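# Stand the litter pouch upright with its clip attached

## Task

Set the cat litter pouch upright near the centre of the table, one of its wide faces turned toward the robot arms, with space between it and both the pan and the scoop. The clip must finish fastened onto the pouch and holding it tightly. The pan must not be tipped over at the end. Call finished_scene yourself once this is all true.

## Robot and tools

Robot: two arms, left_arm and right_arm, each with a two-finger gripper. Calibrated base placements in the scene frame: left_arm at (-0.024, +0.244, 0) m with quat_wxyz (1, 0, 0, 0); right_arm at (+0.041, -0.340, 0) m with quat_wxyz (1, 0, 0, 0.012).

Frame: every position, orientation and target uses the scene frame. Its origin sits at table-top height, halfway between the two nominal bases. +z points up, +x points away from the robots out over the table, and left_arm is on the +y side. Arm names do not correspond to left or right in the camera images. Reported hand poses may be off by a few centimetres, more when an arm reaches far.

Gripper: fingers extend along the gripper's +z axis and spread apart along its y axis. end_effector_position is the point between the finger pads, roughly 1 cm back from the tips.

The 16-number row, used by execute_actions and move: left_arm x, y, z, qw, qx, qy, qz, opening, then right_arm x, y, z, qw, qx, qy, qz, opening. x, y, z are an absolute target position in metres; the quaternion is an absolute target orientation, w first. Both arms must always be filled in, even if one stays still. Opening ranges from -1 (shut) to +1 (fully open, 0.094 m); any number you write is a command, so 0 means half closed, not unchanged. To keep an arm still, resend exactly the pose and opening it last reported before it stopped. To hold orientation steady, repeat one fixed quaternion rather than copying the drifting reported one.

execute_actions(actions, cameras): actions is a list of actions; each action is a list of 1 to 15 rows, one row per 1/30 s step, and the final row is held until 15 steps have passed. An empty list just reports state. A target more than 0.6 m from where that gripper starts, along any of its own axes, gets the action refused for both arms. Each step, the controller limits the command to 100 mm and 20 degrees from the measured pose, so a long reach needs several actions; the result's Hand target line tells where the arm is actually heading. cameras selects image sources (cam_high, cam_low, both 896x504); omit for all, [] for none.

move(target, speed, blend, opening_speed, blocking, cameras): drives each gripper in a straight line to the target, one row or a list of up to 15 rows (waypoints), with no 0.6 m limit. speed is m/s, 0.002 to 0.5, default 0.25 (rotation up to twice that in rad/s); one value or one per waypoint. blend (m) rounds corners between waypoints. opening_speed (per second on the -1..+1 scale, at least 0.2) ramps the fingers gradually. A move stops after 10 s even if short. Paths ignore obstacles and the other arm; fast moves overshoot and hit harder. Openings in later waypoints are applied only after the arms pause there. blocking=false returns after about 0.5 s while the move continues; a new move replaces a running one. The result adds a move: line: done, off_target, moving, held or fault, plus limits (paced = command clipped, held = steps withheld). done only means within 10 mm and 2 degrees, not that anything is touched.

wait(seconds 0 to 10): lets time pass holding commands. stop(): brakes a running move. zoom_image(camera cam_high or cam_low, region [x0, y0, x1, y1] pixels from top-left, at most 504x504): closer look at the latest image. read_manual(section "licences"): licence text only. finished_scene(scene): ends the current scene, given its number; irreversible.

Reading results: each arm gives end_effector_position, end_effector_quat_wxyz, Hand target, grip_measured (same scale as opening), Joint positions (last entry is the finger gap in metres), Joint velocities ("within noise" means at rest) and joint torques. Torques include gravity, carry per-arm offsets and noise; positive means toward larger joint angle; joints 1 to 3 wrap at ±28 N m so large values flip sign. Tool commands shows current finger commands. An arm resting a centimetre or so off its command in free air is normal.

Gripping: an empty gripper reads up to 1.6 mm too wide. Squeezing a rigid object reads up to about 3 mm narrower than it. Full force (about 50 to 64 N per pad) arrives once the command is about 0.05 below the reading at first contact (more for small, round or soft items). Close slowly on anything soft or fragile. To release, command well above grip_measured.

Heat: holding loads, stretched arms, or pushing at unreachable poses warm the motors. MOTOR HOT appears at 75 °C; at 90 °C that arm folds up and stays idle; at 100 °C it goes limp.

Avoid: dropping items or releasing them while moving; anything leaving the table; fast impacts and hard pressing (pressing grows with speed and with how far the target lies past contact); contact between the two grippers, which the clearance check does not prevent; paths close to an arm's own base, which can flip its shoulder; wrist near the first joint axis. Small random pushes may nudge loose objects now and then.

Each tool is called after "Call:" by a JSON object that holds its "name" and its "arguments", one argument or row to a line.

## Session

Scene 2 is done. I'll start scene 3 by checking its state.

Call:
{"name": "execute_actions", "arguments": {
  "actions": []
}}

Scene clock: 0.00 s.
left_arm: end_effector_position=(+0.3753, +0.2803, +0.1187) grip_measured=+1.000 end_effector_quat_wxyz=(+0.608, -0.085, +0.784, +0.097) | right_arm: end_effector_position=(+0.4303, -0.3612, +0.1128) grip_measured=+1.000 end_effector_quat_wxyz=(+0.600, +0.083, +0.792, -0.075)
Joint positions: left_arm=[-0.044 1.55 0.377 0.916 -0.3 -0.028 0.094] | right_arm=[0.05 1.509 0.343 0.881 0.291 0.063 0.094]
Joint velocities: within noise
Joint torques (N m): no reading
Motor temperatures (°C): left_arm=[28 29 33 29 28 30 28] | right_arm=[27 32 31 27 26 27 28]
Heat: left arm: 33 °C; right arm: 32 °C.
Hand target: left_arm +0.3767, +0.2804, +0.1227; +0.611, -0.086, +0.781, +0.096 | right_arm +0.4308, -0.3615, +0.1141; +0.600, +0.083, +0.792, -0.076
Tool commands: left_gripper/opening=+1.0 right_gripper/opening=+1.0

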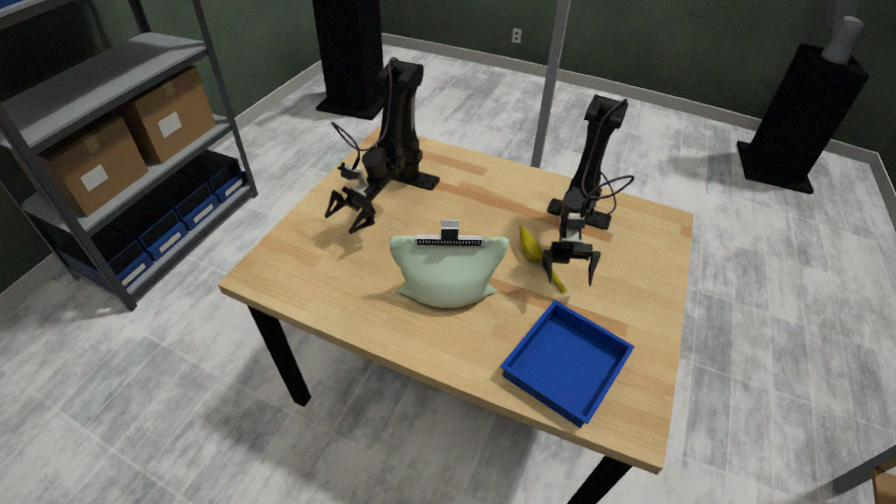

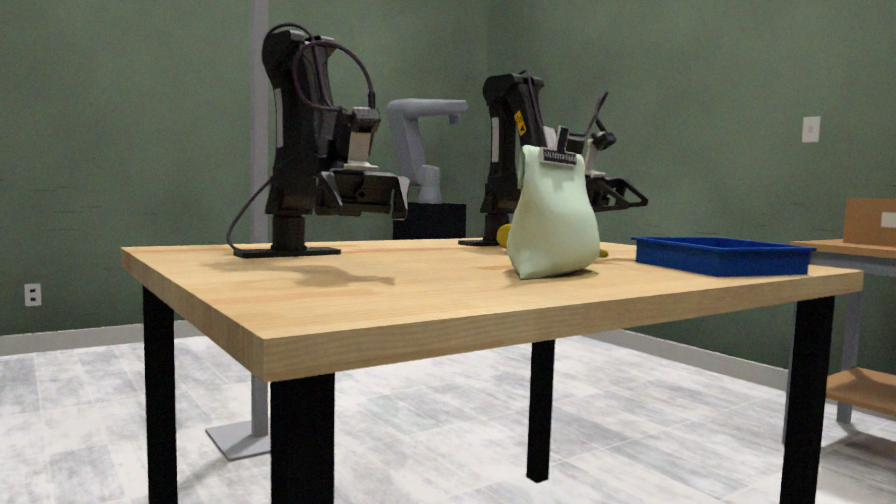

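Call:
{"name": "zoom_image", "arguments": {
  "camera": "cam_high",
  "region": [370, 200, 630, 330]
}}

Call:
{"name": "zoom_image", "arguments": {
  "camera": "cam_low",
  "region": [470, 110, 650, 290]
}}

Call:
{"name": "zoom_image", "arguments": {
  "camera": "cam_high",
  "region": [380, 210, 520, 315]
}}

Scaled by 1.938.

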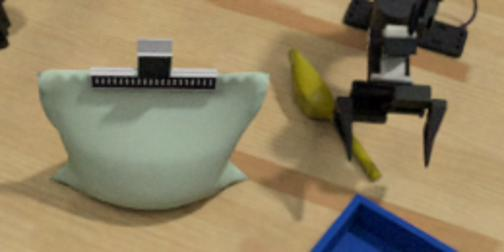

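Scaled by 2.800.

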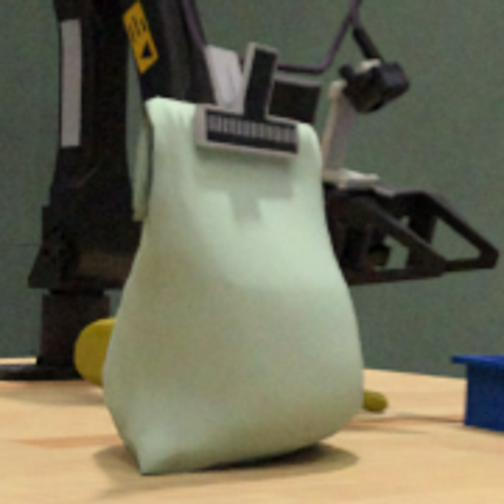

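Scaled by 3.600.

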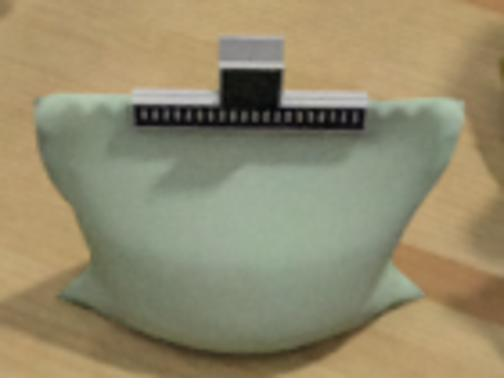

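Call:
{"name": "move", "arguments": {
  "target": [
    [0.37,0.22,0.27,0.1163,0.5246,0.8234,0.1825,0.383,0.43,-0.27,0.28,0.1616,0.5124,0.8044,0.2536,0.383],
    [0.4084,0.094,0.262,0.1163,0.5246,0.8234,0.1825,0.383,0.5017,-0.1216,0.258,0.1616,0.5124,0.8044,0.2536,0.383]
  ],
  "speed": [0.45, 0.2],
  "blend": 0.02
}}

Call:
{"name": "zoom_image", "arguments": {
  "camera": "cam_high",
  "region": [370, 140, 570, 320]
}}

Call:
{"name": "zoom_image", "arguments": {
  "camera": "cam_low",
  "region": [440, 40, 660, 290]
}}

Scene clock: 8.93 s.
left_arm: end_effector_position=(+0.4058, +0.0932, +0.2622) grip_measured=+0.384 end_effector_quat_wxyz=(+0.151, +0.531, +0.812, +0.187) | right_arm: end_effector_position=(+0.4994, -0.1185, +0.2601) grip_measured=+0.385 end_effector_quat_wxyz=(+0.159, +0.508, +0.804, +0.264)
Joint positions: left_arm=[-0.469 2.13 2.494 -1.575 -0.336 0.75 0.065] | right_arm=[0.419 2.017 2.206 -1.132 -0.014 1.575 0.065]
Joint velocities: within noise
Joint torques (N m): left_arm=[0.06 -8.14 8.03 0.89 -0.3 -0.05] | right_arm=[-0.36 -8.88 8.7 1.03 0.12 -0.04]
Motor temperatures (°C): left_arm=[28 30 34 31 28 30 28] | right_arm=[27 32 33 30 26 27 28]
Heat: left arm: 34 °C; right arm: 33 °C.
Hand target: left_arm +0.4082, +0.0942, +0.2616; +0.150, +0.526, +0.815, +0.190 | right_arm +0.5015, -0.1216, +0.2580; +0.162, +0.512, +0.804, +0.254
Off the commanded pose: left_arm 0.003 m, 4 deg | right_arm 0.004 m, 1 deg.
joint sent to its limit (left arm) — joint 4 (wrist pitch), lower limit. The joint targets are off in orientation, not in position.
move: off_target (left_arm)

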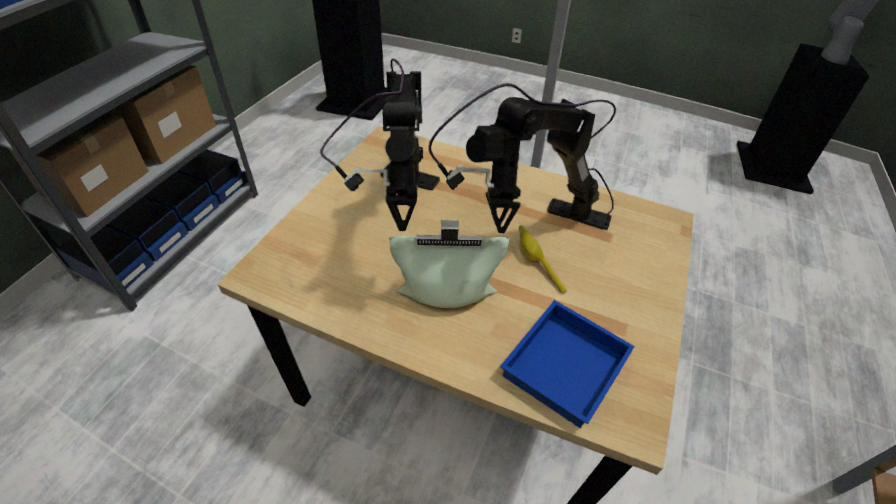

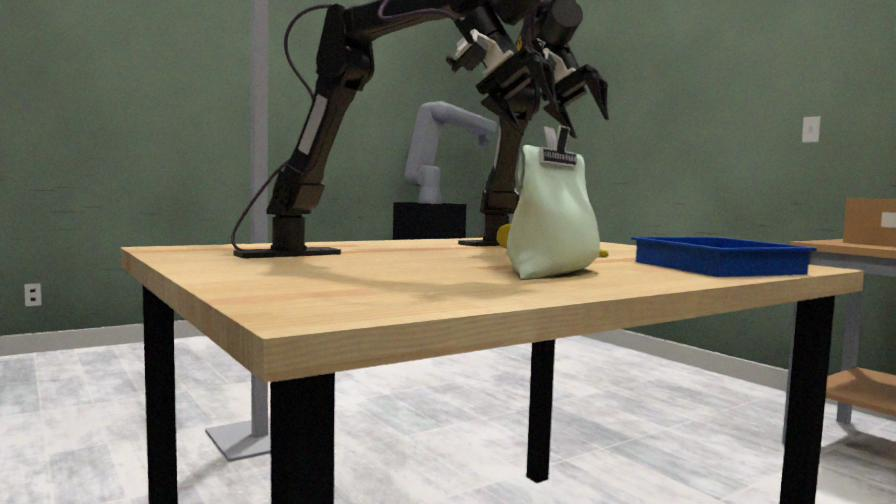

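Scaled by 2.520.

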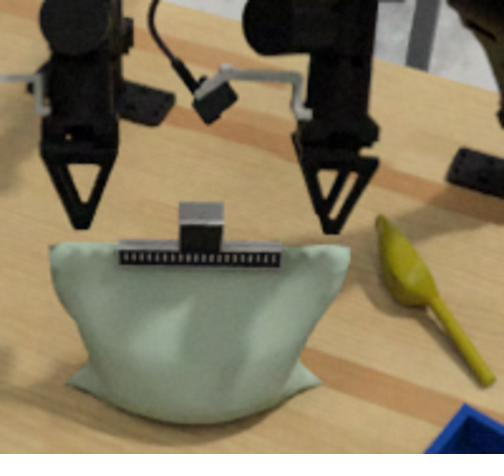

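Scaled by 2.016.

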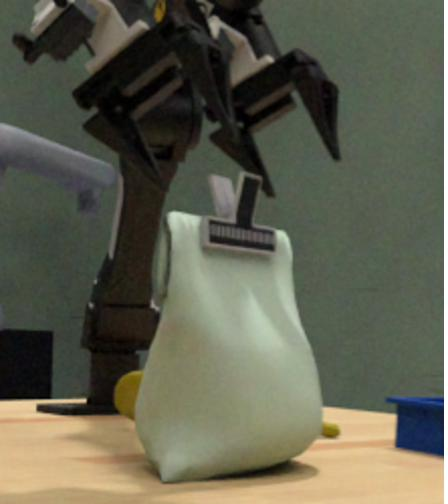

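Call:
{"name": "zoom_image", "arguments": {
  "camera": "cam_high",
  "region": [375, 185, 455, 255]
}}

Call:
{"name": "zoom_image", "arguments": {
  "camera": "cam_high",
  "region": [460, 185, 540, 255]
}}

Call:
{"name": "zoom_image", "arguments": {
  "camera": "cam_low",
  "region": [500, 70, 620, 170]
}}

Scaled by 6.300.

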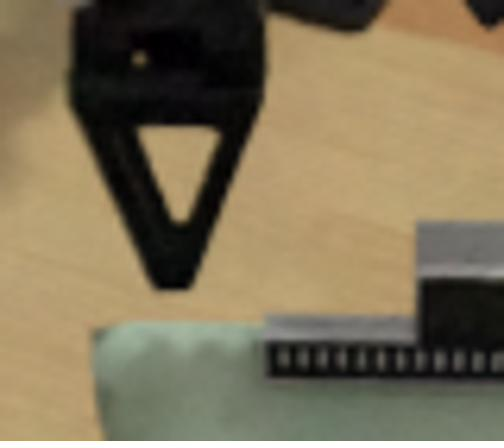

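Scaled by 6.300.

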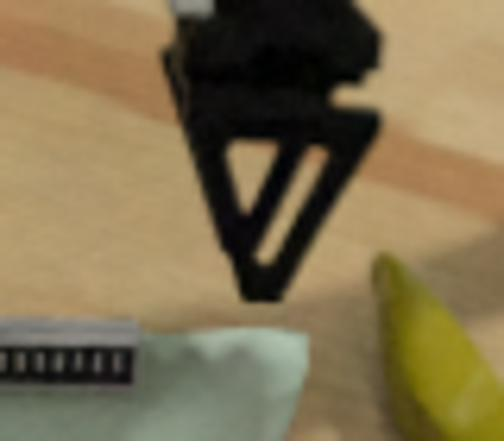

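Scaled by 4.200.

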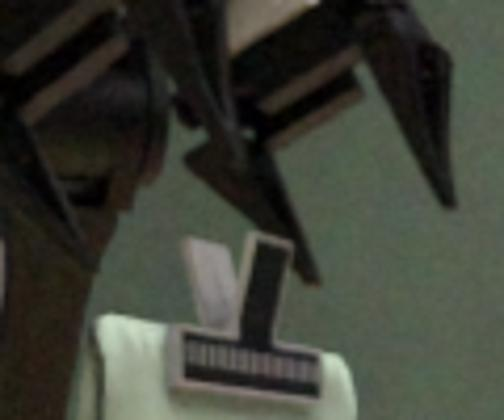

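Call:
{"name": "move", "arguments": {
  "target": [
    [0.391,0.087,0.256,0.1163,0.5246,0.8234,0.1825,0.49,0.487,-0.128,0.254,0.1616,0.5124,0.8044,0.2536,0.49],
    [0.391,0.087,0.191,0.1163,0.5246,0.8234,0.1825,0.49,0.487,-0.128,0.191,0.1390,0.5190,0.8146,0.2183,0.49]
  ],
  "speed": [0.12, 0.06],
  "blend": 0.008
}}

Call:
{"name": "zoom_image", "arguments": {
  "camera": "cam_high",
  "region": [375, 165, 535, 315]
}}

Call:
{"name": "zoom_image", "arguments": {
  "camera": "cam_low",
  "region": [480, 70, 640, 210]
}}

Scene clock: 13.57 s.
left_arm: end_effector_position=(+0.3923, +0.0862, +0.1772) grip_measured=+0.489 end_effector_quat_wxyz=(+0.096, +0.531, +0.822, +0.179) | right_arm: end_effector_position=(+0.4889, -0.1236, +0.1925) grip_measured=+0.488 end_effector_quat_wxyz=(+0.134, +0.517, +0.815, +0.225)
Joint positions: left_arm=[-0.5 2.048 2.031 -1.325 -0.342 0.687 0.07] | right_arm=[0.419 1.976 1.918 -0.984 -0.013 1.576 0.07]
Joint velocities: within noise
Joint torques (N m): left_arm=[-0.13 -12.86 5.68 0.93 -0.3 -0.06] | right_arm=[-0.16 -11.03 5.23 1.05 0.11 -0.05]
Motor temperatures (°C): left_arm=[28 33 35 31 28 30 28] | right_arm=[27 34 34 30 26 27 28]
Heat: left arm: 35 °C; right arm: 34 °C.
Hand target: left_arm +0.3910, +0.0871, +0.1910; +0.116, +0.524, +0.824, +0.182 | right_arm +0.4870, -0.1279, +0.1911; +0.139, +0.519, +0.815, +0.218
Off the commanded pose: left_arm 0.014 m, 2 deg | right_arm 0.005 m, 1 deg.
move: off_target (left_arm)

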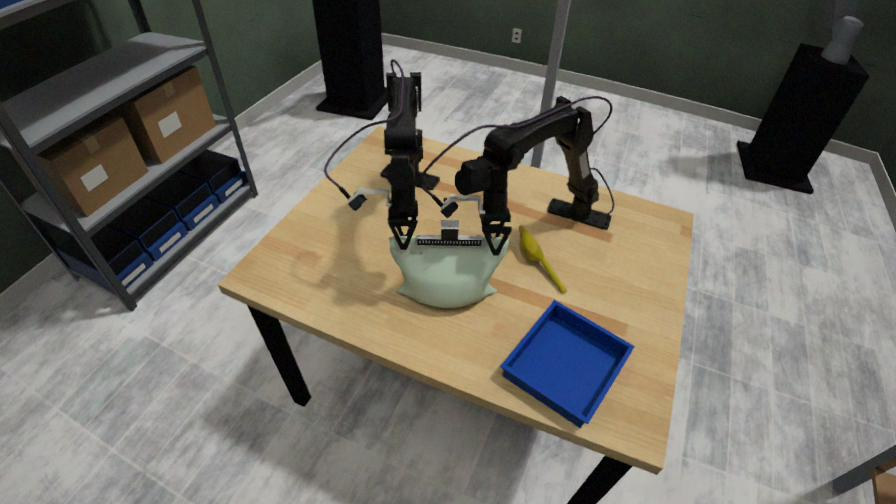

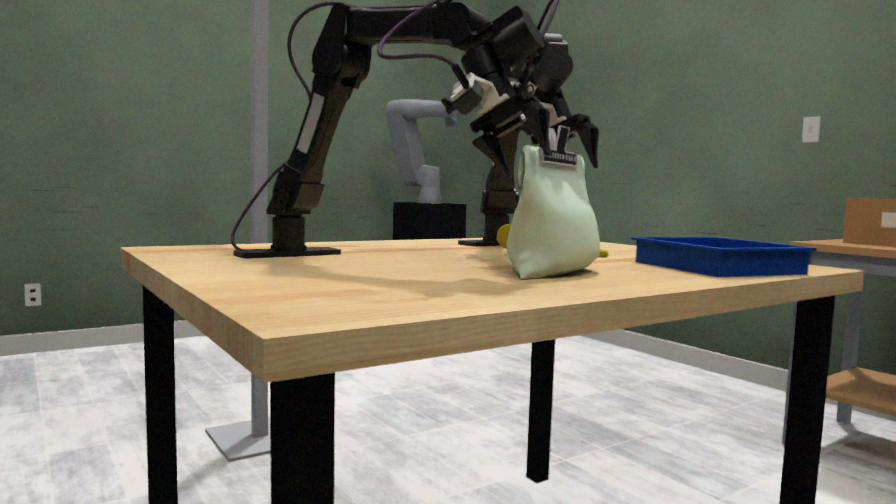

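Scaled by 3.150.

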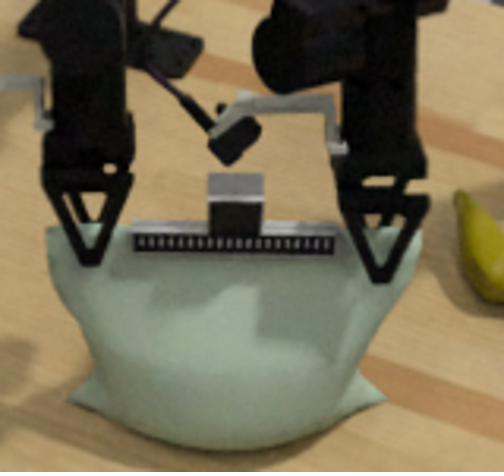

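Scaled by 3.150.

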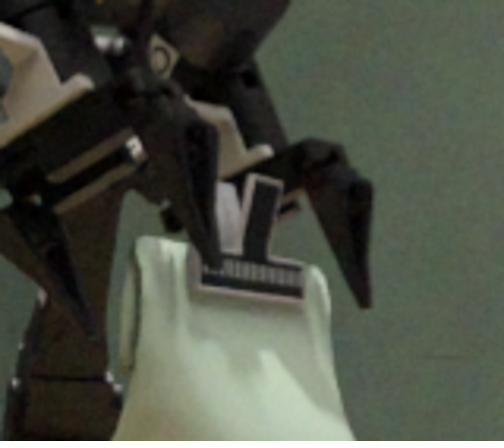

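Call:
{"name": "move", "arguments": {
  "target": [
    [0.391,0.087,0.191,0.1163,0.5246,0.8234,0.1825,-1.0,0.487,-0.128,0.191,0.1390,0.5190,0.8146,0.2183,-1.0],
    [0.39,0.087,0.228,0.1163,0.5246,0.8234,0.1825,-1.0,0.484,-0.128,0.228,0.1390,0.5190,0.8146,0.2183,-1.0]
  ],
  "speed": [0.06, 0.06],
  "opening_speed": 0.7
}}

Call:
{"name": "zoom_image", "arguments": {
  "camera": "cam_high",
  "region": [375, 165, 535, 315]
}}

Call:
{"name": "zoom_image", "arguments": {
  "camera": "cam_low",
  "region": [440, 70, 660, 290]
}}

Scene clock: 17.60 s.
left_arm: end_effector_position=(+0.3799, +0.0858, +0.2040) grip_measured=-0.986 end_effector_quat_wxyz=(+0.082, +0.538, +0.823, +0.162) | right_arm: end_effector_position=(+0.4670, -0.1293, +0.2066) grip_measured=-0.981 end_effector_quat_wxyz=(+0.102, +0.522, +0.824, +0.194)
Joint positions: left_arm=[-0.502 2.077 2.201 -1.499 -0.311 0.687 0.001] | right_arm=[0.42 1.99 2.038 -1.178 -0.034 1.581 0.001]
Joint velocities: within noise
Joint torques (N m): left_arm=[0.09 -10.78 11.07 0.8 -0.66 -0.11] | right_arm=[0.38 -10.06 10.47 1.27 0.3 -0.01]
Motor temperatures (°C): left_arm=[28 35 35 31 28 30 28] | right_arm=[27 35 34 30 26 27 28]
Heat: left arm: 35 °C; right arm: 35 °C.
Hand target: left_arm +0.3887, +0.0875, +0.2280; +0.117, +0.524, +0.824, +0.182 | right_arm +0.4824, -0.1286, +0.2285; +0.139, +0.520, +0.814, +0.219
Off the commanded pose: left_arm 0.026 m, 5 deg | right_arm 0.027 m, 5 deg.
move: off_target (left_arm, right_arm)

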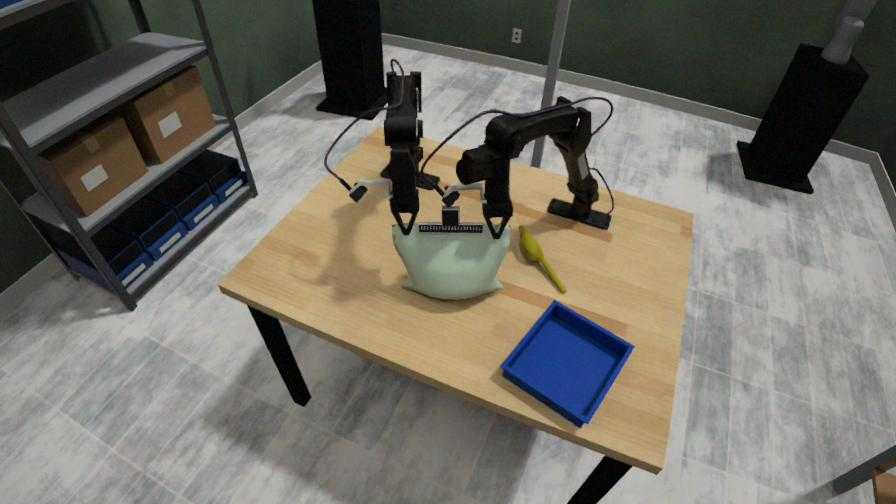

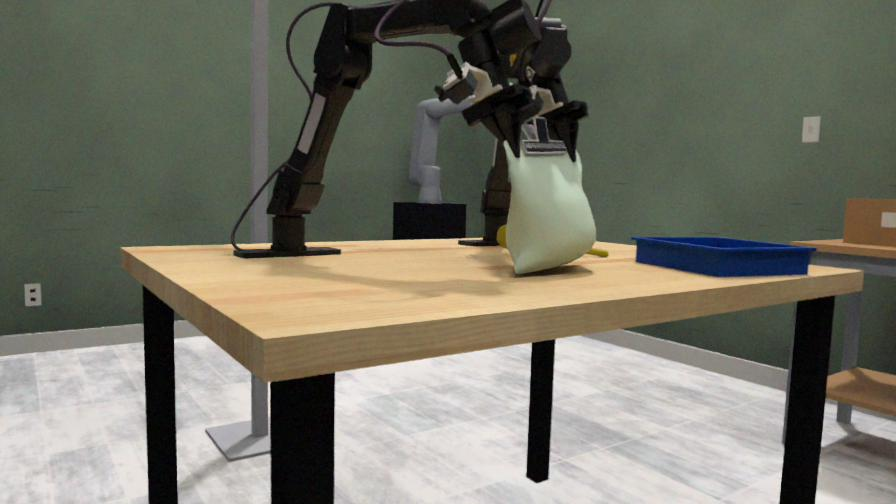

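Scaled by 3.150.

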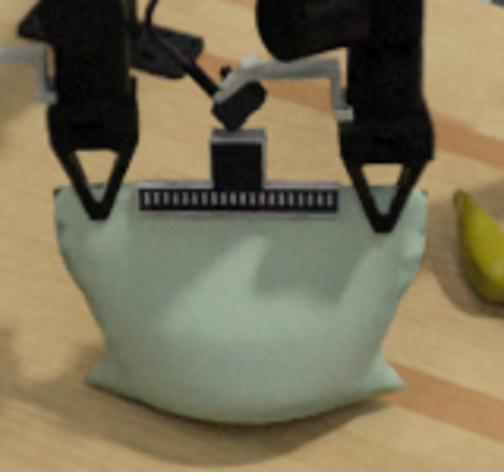

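Scaled by 2.291.

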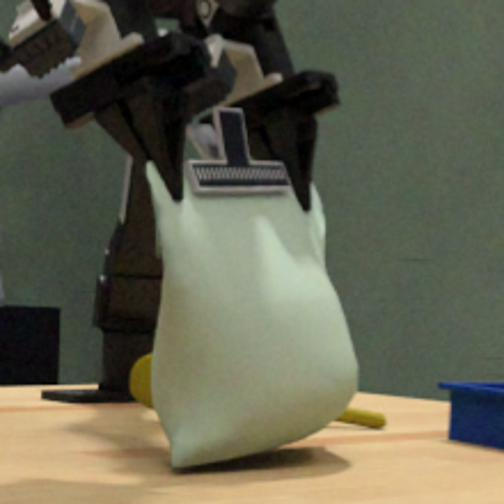

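Call:
{"name": "execute_actions", "arguments": {
  "actions": []
}}

Scene clock: 18.40 s.
left_arm: end_effector_position=(+0.3796, +0.0858, +0.2040) grip_measured=-0.986 end_effector_quat_wxyz=(+0.081, +0.538, +0.823, +0.162) | right_arm: end_effector_position=(+0.4667, -0.1293, +0.2065) grip_measured=-0.981 end_effector_quat_wxyz=(+0.101, +0.522, +0.824, +0.194)
Joint positions: left_arm=[-0.502 2.077 2.201 -1.5 -0.31 0.687 0.001] | right_arm=[0.42 1.99 2.038 -1.179 -0.034 1.581 0.001]
Joint velocities: within noise
Joint torques (N m): left_arm=[-0.23 -10.73 11.04 0.84 -0.66 -0.1] | right_arm=[-0.1 -10.03 10.47 1.27 0.35 -0.03]
Motor temperatures (°C): left_arm=[28 35 36 31 28 30 28] | right_arm=[27 36 35 30 26 27 28]
Heat: left arm: 36 °C; right arm: 36 °C.
Hand target: left_arm +0.3887, +0.0875, +0.2280; +0.117, +0.524, +0.824, +0.182 | right_arm +0.4825, -0.1286, +0.2285; +0.139, +0.520, +0.814, +0.219
Tool commands: left_gripper/opening=-1.0 right_gripper/opening=-1.0
Off the commanded pose: left_arm 0.026 m, 5 deg | right_arm 0.028 m, 5 deg.

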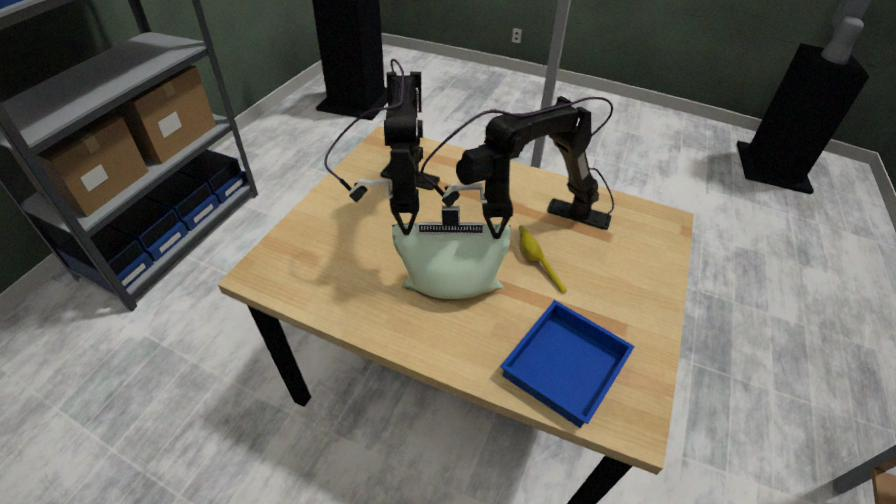

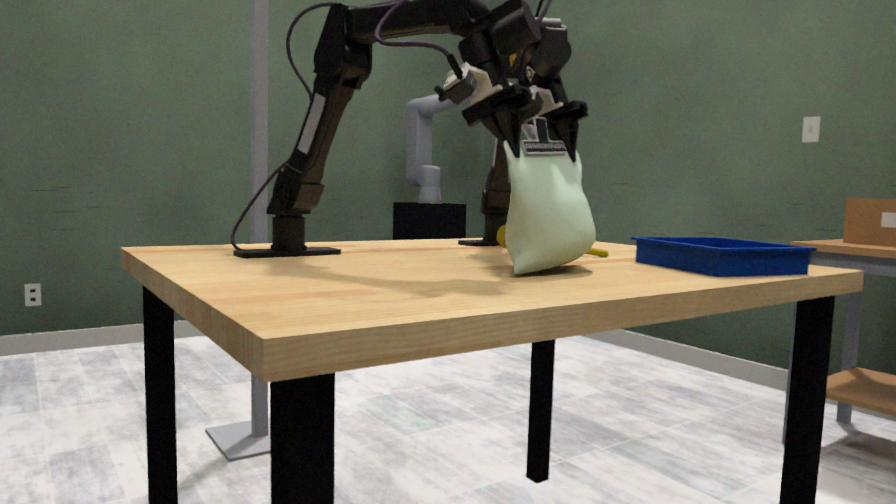

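Call:
{"name": "move", "arguments": {
  "target": [
    [0.387, 0.087, 0.262, 0.1163, 0.5246, 0.8234, 0.1825, -1, 0.48, -0.128, 0.262, 0.139, 0.519, 0.8146, 0.2183, -1],
    [0.268, 0.086, 0.264, 0.183, 0.683, 0.683, 0.183, -1, 0.275, -0.145, 0.264, 0.1539, 0.5745, 0.7765, 0.208, -1]
  ],
  "speed": [0.06, 0.08],
  "blend": [0.02, 0]
}}

Scene clock: 23.23 s.
left_arm: end_effector_position=(+0.2608, +0.0845, +0.2409) grip_measured=-0.986 end_effector_quat_wxyz=(+0.135, +0.698, +0.685, +0.160) | right_arm: end_effector_position=(+0.2723, -0.1388, +0.2482) grip_measured=-0.981 end_effector_quat_wxyz=(+0.129, +0.577, +0.785, +0.183)
Joint positions: left_arm=[-0.666 1.533 1.648 -1.365 -0.28 0.969 0.001] | right_arm=[0.814 1.402 1.546 -1.316 0.217 2.061 0.001]
Joint velocities: within noise
Joint torques (N m): left_arm=[-0.12 -9.37 6.84 1.47 -0.58 -0.03] | right_arm=[0.51 -7.92 6.24 1.03 0.54 -0.04]
Motor temperatures (°C): left_arm=[28 36 36 31 28 30 28] | right_arm=[27 37 35 31 26 27 28]
Heat: left arm: 36 °C; right arm: 37 °C.
Hand target: left_arm +0.2668, +0.0866, +0.2644; +0.182, +0.683, +0.684, +0.183 | right_arm +0.2747, -0.1451, +0.2639; +0.153, +0.575, +0.776, +0.208
Off the commanded pose: left_arm 0.024 m, 6 deg | right_arm 0.017 m, 4 deg.
move: off_target (left_arm, right_arm); blend cut to 0.017 m at target 1

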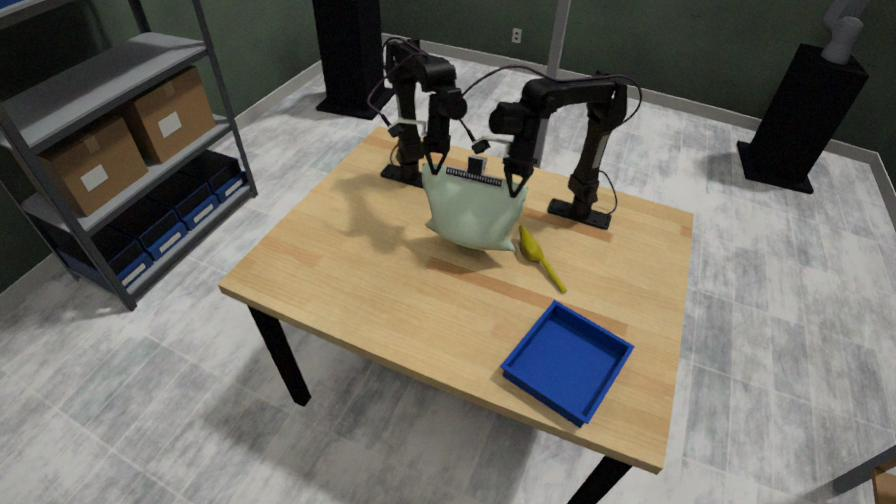

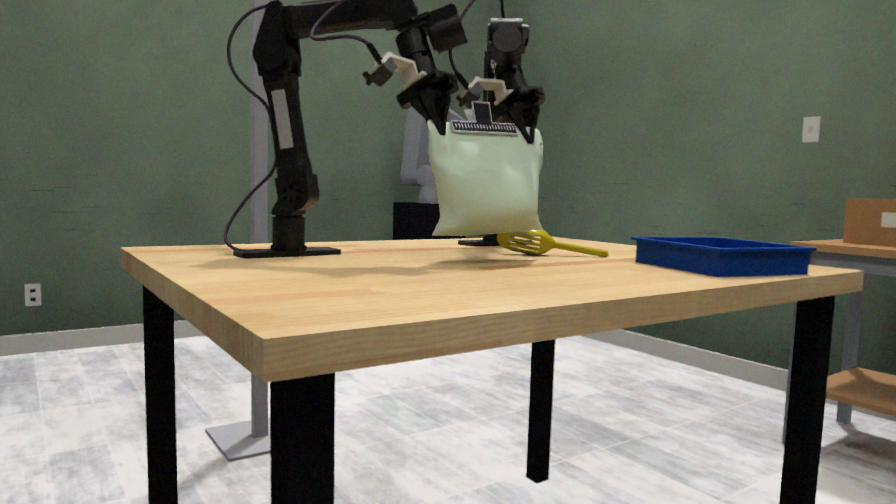

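Call:
{"name": "zoom_image", "arguments": {
  "camera": "cam_high",
  "region": [360, 110, 610, 310]
}}

Call:
{"name": "zoom_image", "arguments": {
  "camera": "cam_low",
  "region": [340, 50, 640, 280]
}}

Scaled by 2.016.

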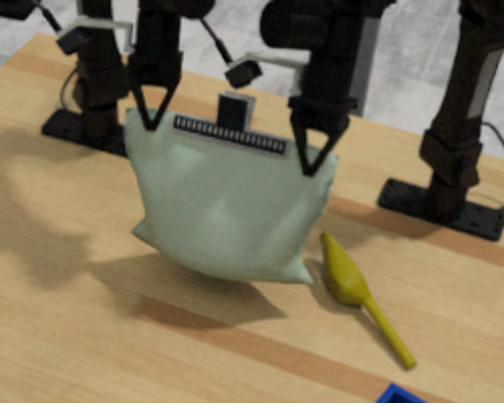

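Scaled by 1.680.

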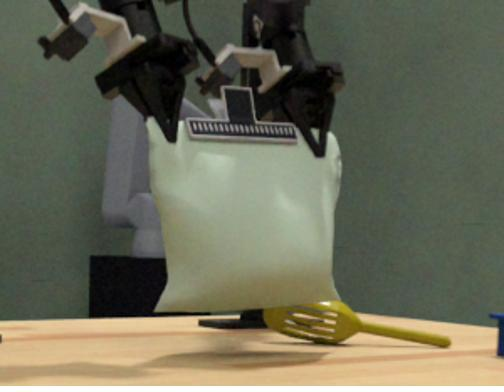

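Call:
{"name": "move", "arguments": {
  "target": [0.268, 0.088, 0.206, 0.183, 0.683, 0.683, 0.183, -1, 0.273, -0.143, 0.204, 0.1539, 0.5745, 0.7765, 0.208, -1],
  "speed": 0.05
}}

Scene clock: 25.97 s.
left_arm: end_effector_position=(+0.2583, +0.0852, +0.1856) grip_measured=-0.986 end_effector_quat_wxyz=(+0.142, +0.699, +0.683, +0.159) | right_arm: end_effector_position=(+0.2699, -0.1368, +0.1942) grip_measured=-0.981 end_effector_quat_wxyz=(+0.131, +0.576, +0.783, +0.192)
Joint positions: left_arm=[-0.666 1.46 1.351 -1.128 -0.275 0.975 0.001] | right_arm=[0.828 1.327 1.256 -1.084 0.225 2.073 0.001]
Joint velocities: within noise
Joint torques (N m): left_arm=[0.27 -8.73 7.05 1.42 -0.63 0] | right_arm=[0.24 -6.87 5.98 1 0.57 -0.08]
Motor temperatures (°C): left_arm=[28 36 36 31 28 30 28] | right_arm=[27 37 35 31 26 27 28]
Heat: left arm: 36 °C; right arm: 37 °C.
Hand target: left_arm +0.2671, +0.0883, +0.2064; +0.182, +0.682, +0.684, +0.183 | right_arm +0.2728, -0.1429, +0.2040; +0.153, +0.575, +0.776, +0.208
Off the commanded pose: left_arm 0.023 m, 6 deg | right_arm 0.012 m, 3 deg.
move: off_target (left_arm, right_arm)

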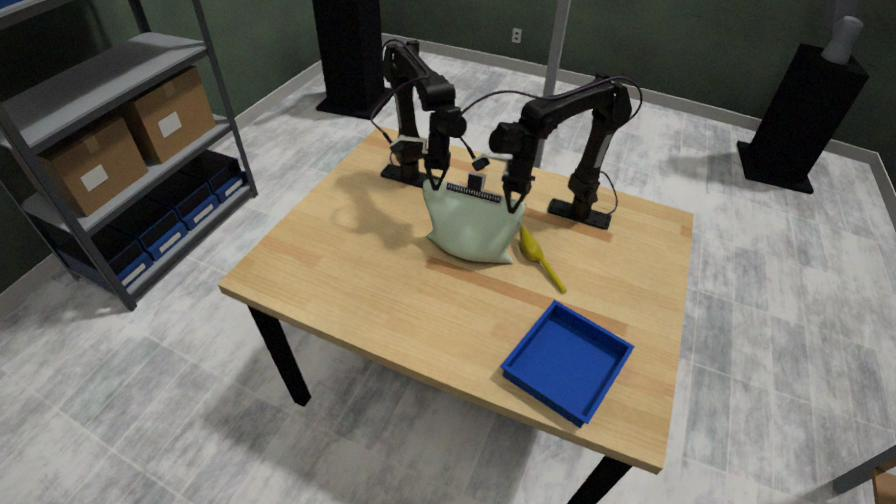

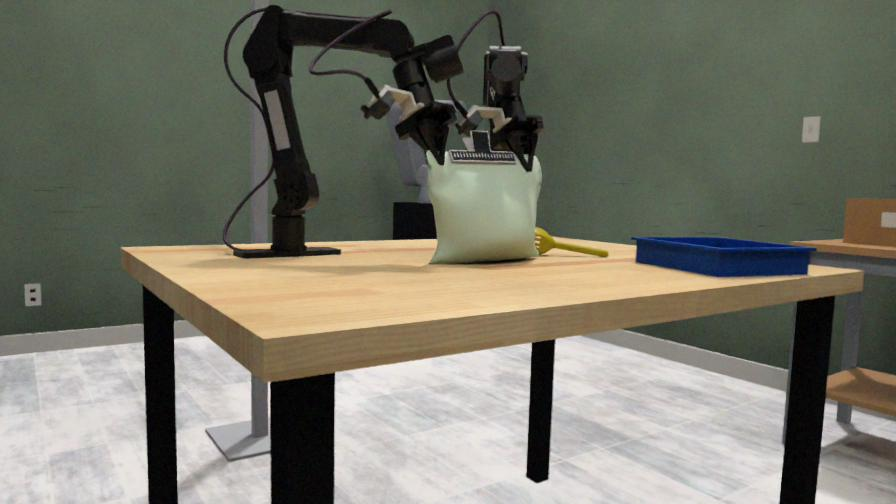

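Call:
{"name": "zoom_image", "arguments": {
  "camera": "cam_high",
  "region": [380, 130, 600, 300]
}}

Call:
{"name": "zoom_image", "arguments": {
  "camera": "cam_low",
  "region": [360, 80, 630, 290]
}}

Scaled by 2.291.

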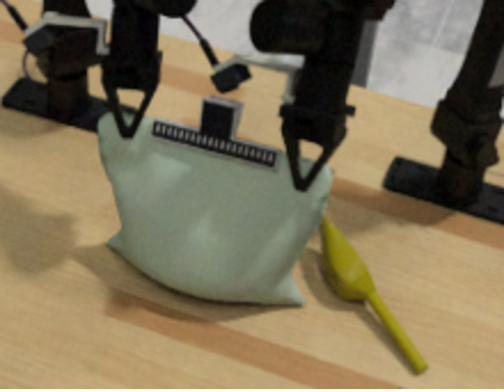

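Scaled by 1.867.

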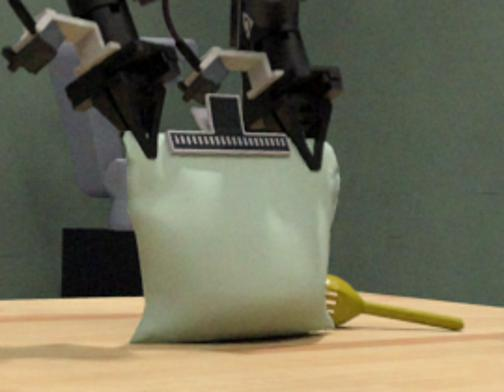

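Call:
{"name": "move", "arguments": {
  "target": [
    [0.268, 0.088, 0.204, 0.183, 0.683, 0.683, 0.183, -1, 0.273, -0.143, 0.197, 0.1539, 0.5745, 0.7765, 0.208, -1],
    [0.268, 0.088, 0.204, 0.183, 0.683, 0.683, 0.183, 0.15, 0.273, -0.143, 0.197, 0.1539, 0.5745, 0.7765, 0.208, 0.15],
    [0.266, 0.088, 0.285, 0.183, 0.683, 0.683, 0.183, 0.15, 0.271, -0.143, 0.285, 0.1539, 0.5745, 0.7765, 0.208, 0.15]
  ],
  "speed": [0.04, 0.04, 0.08],
  "opening_speed": 0.6
}}

Scene clock: 33.33 s.
left_arm: end_effector_position=(+0.2643, +0.0878, +0.2812) grip_measured=+0.149 end_effector_quat_wxyz=(+0.183, +0.685, +0.681, +0.181) | right_arm: end_effector_position=(+0.2720, -0.1404, +0.2823) grip_measured=+0.148 end_effector_quat_wxyz=(+0.147, +0.576, +0.775, +0.216)
Joint positions: left_arm=[-0.666 1.5 1.746 -1.392 -0.308 0.978 0.054] | right_arm=[0.831 1.384 1.643 -1.361 0.253 2.073 0.054]
Joint velocities: within noise
Joint torques (N m): left_arm=[-0.02 -3.78 8.23 1.03 -0.27 -0.03] | right_arm=[0.57 -3.37 7.8 0.74 0.28 -0.04]
Motor temperatures (°C): left_arm=[28 34 36 31 29 30 28] | right_arm=[27 37 35 31 26 27 28]
Heat: left arm: 36 °C; right arm: 37 °C.
Hand target: left_arm +0.2659, +0.0880, +0.2850; +0.183, +0.683, +0.683, +0.183 | right_arm +0.2710, -0.1430, +0.2850; +0.154, +0.574, +0.777, +0.208
Off the commanded pose: left_arm 0.004 m, 0 deg | right_arm 0.004 m, 1 deg.
move: done; target 2's new opening was sent with left_arm's hand 0.022 m and 5 deg from that target

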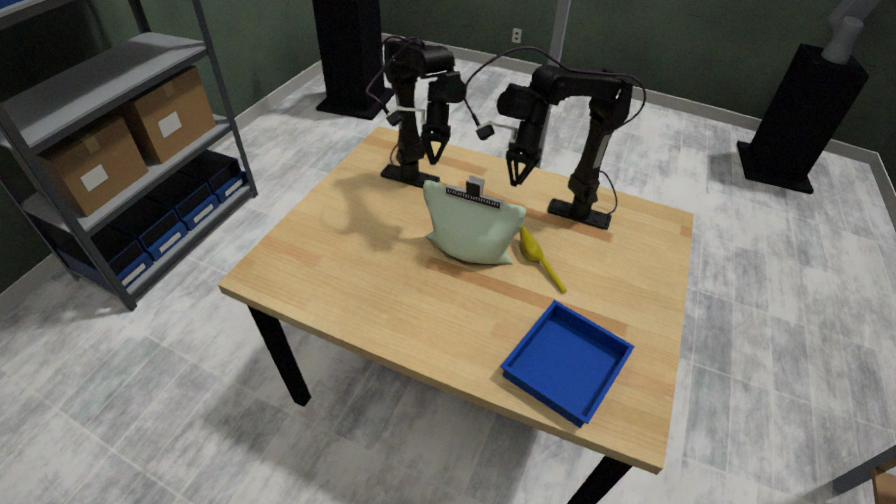

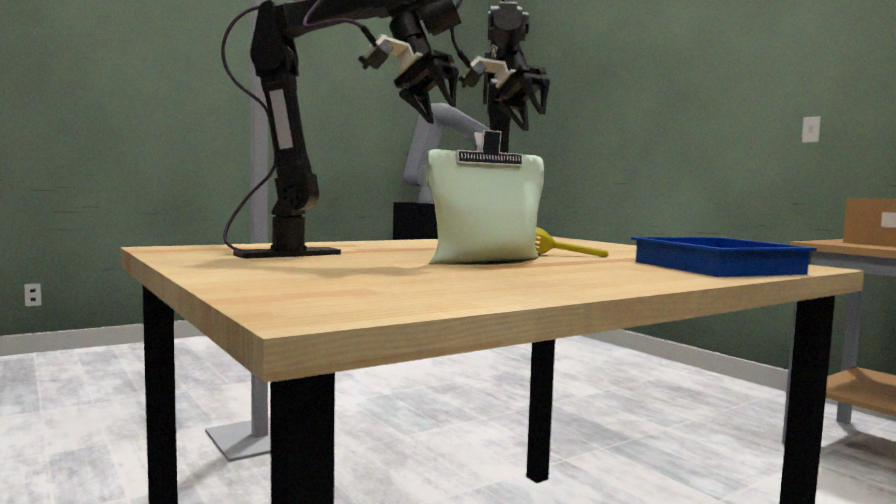

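Call:
{"name": "move", "arguments": {
  "target": [0.27, 0.25, 0.33, 0.2706, 0.6533, 0.6533, 0.2706, 0.15, 0.305, -0.3, 0.33, 0.246, 0.5939, 0.7077, 0.2931, 0.15],
  "speed": 0.2
}}

Call:
{"name": "zoom_image", "arguments": {
  "camera": "cam_high",
  "region": [380, 150, 600, 320]
}}

Call:
{"name": "zoom_image", "arguments": {
  "camera": "cam_low",
  "region": [380, 110, 630, 290]
}}

Scene clock: 35.67 s.
left_arm: end_effector_position=(+0.2717, +0.2507, +0.3308) grip_measured=+0.149 end_effector_quat_wxyz=(+0.265, +0.654, +0.654, +0.273) | right_arm: end_effector_position=(+0.3060, -0.2974, +0.3356) grip_measured=+0.148 end_effector_quat_wxyz=(+0.246, +0.594, +0.704, +0.300)
Joint positions: left_arm=[0.022 1.163 1.542 -1.168 0.006 1.592 0.054] | right_arm=[0.105 1.076 1.514 -1.213 -0.038 1.547 0.054]
Joint velocities: within noise
Joint torques (N m): left_arm=[0.58 -2.54 5.27 1.72 0.21 0] | right_arm=[-0.84 -1.72 4.34 1.49 -0.05 -0.18]
Motor temperatures (°C): left_arm=[28 33 36 32 28 30 28] | right_arm=[27 36 35 31 26 27 28]
Heat: left arm: 36 °C; right arm: 36 °C.
Hand target: left_arm +0.2700, +0.2501, +0.3301; +0.270, +0.653, +0.653, +0.271 | right_arm +0.3050, -0.2999, +0.3301; +0.246, +0.594, +0.708, +0.293
Off the commanded pose: left_arm 0.002 m, 1 deg | right_arm 0.006 m, 1 deg.
move: done

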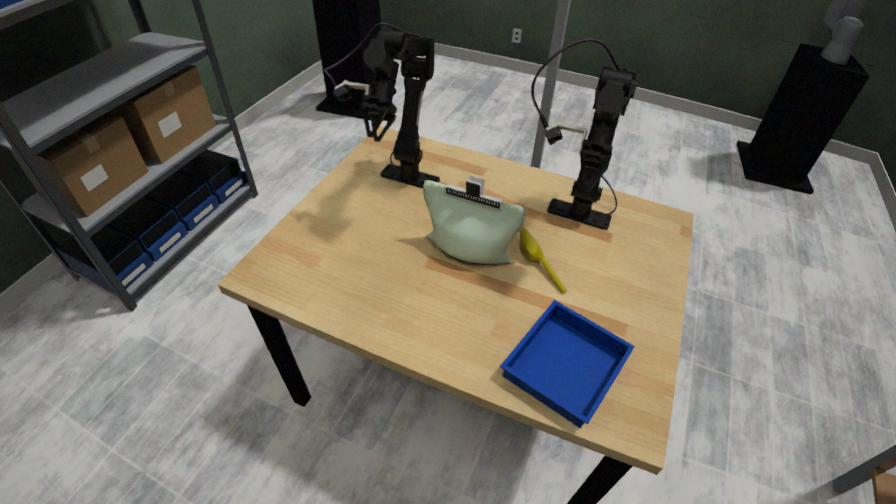

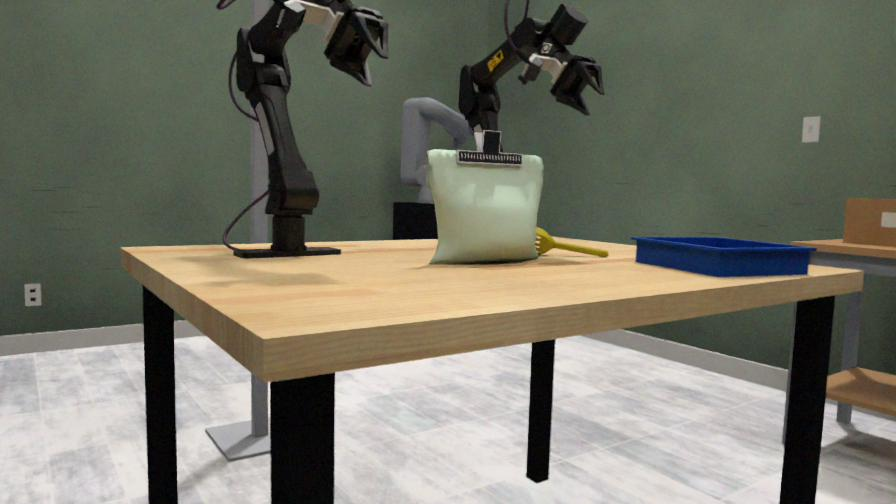

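Scaled by 2.291.

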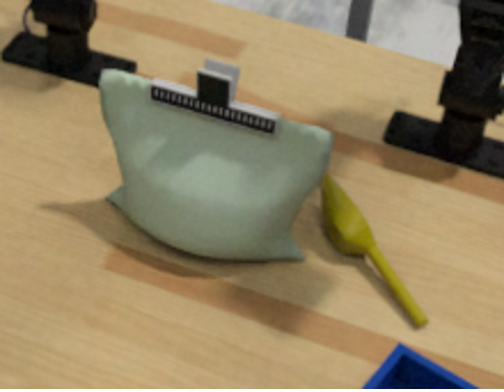

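Scaled by 2.016.

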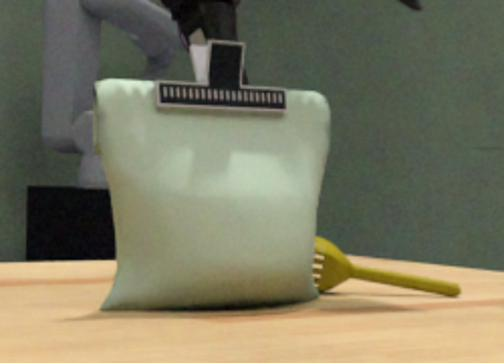

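Call:
{"name": "finished_scene", "arguments": {
  "scene": 3
}}

The scene is finished: the task was done.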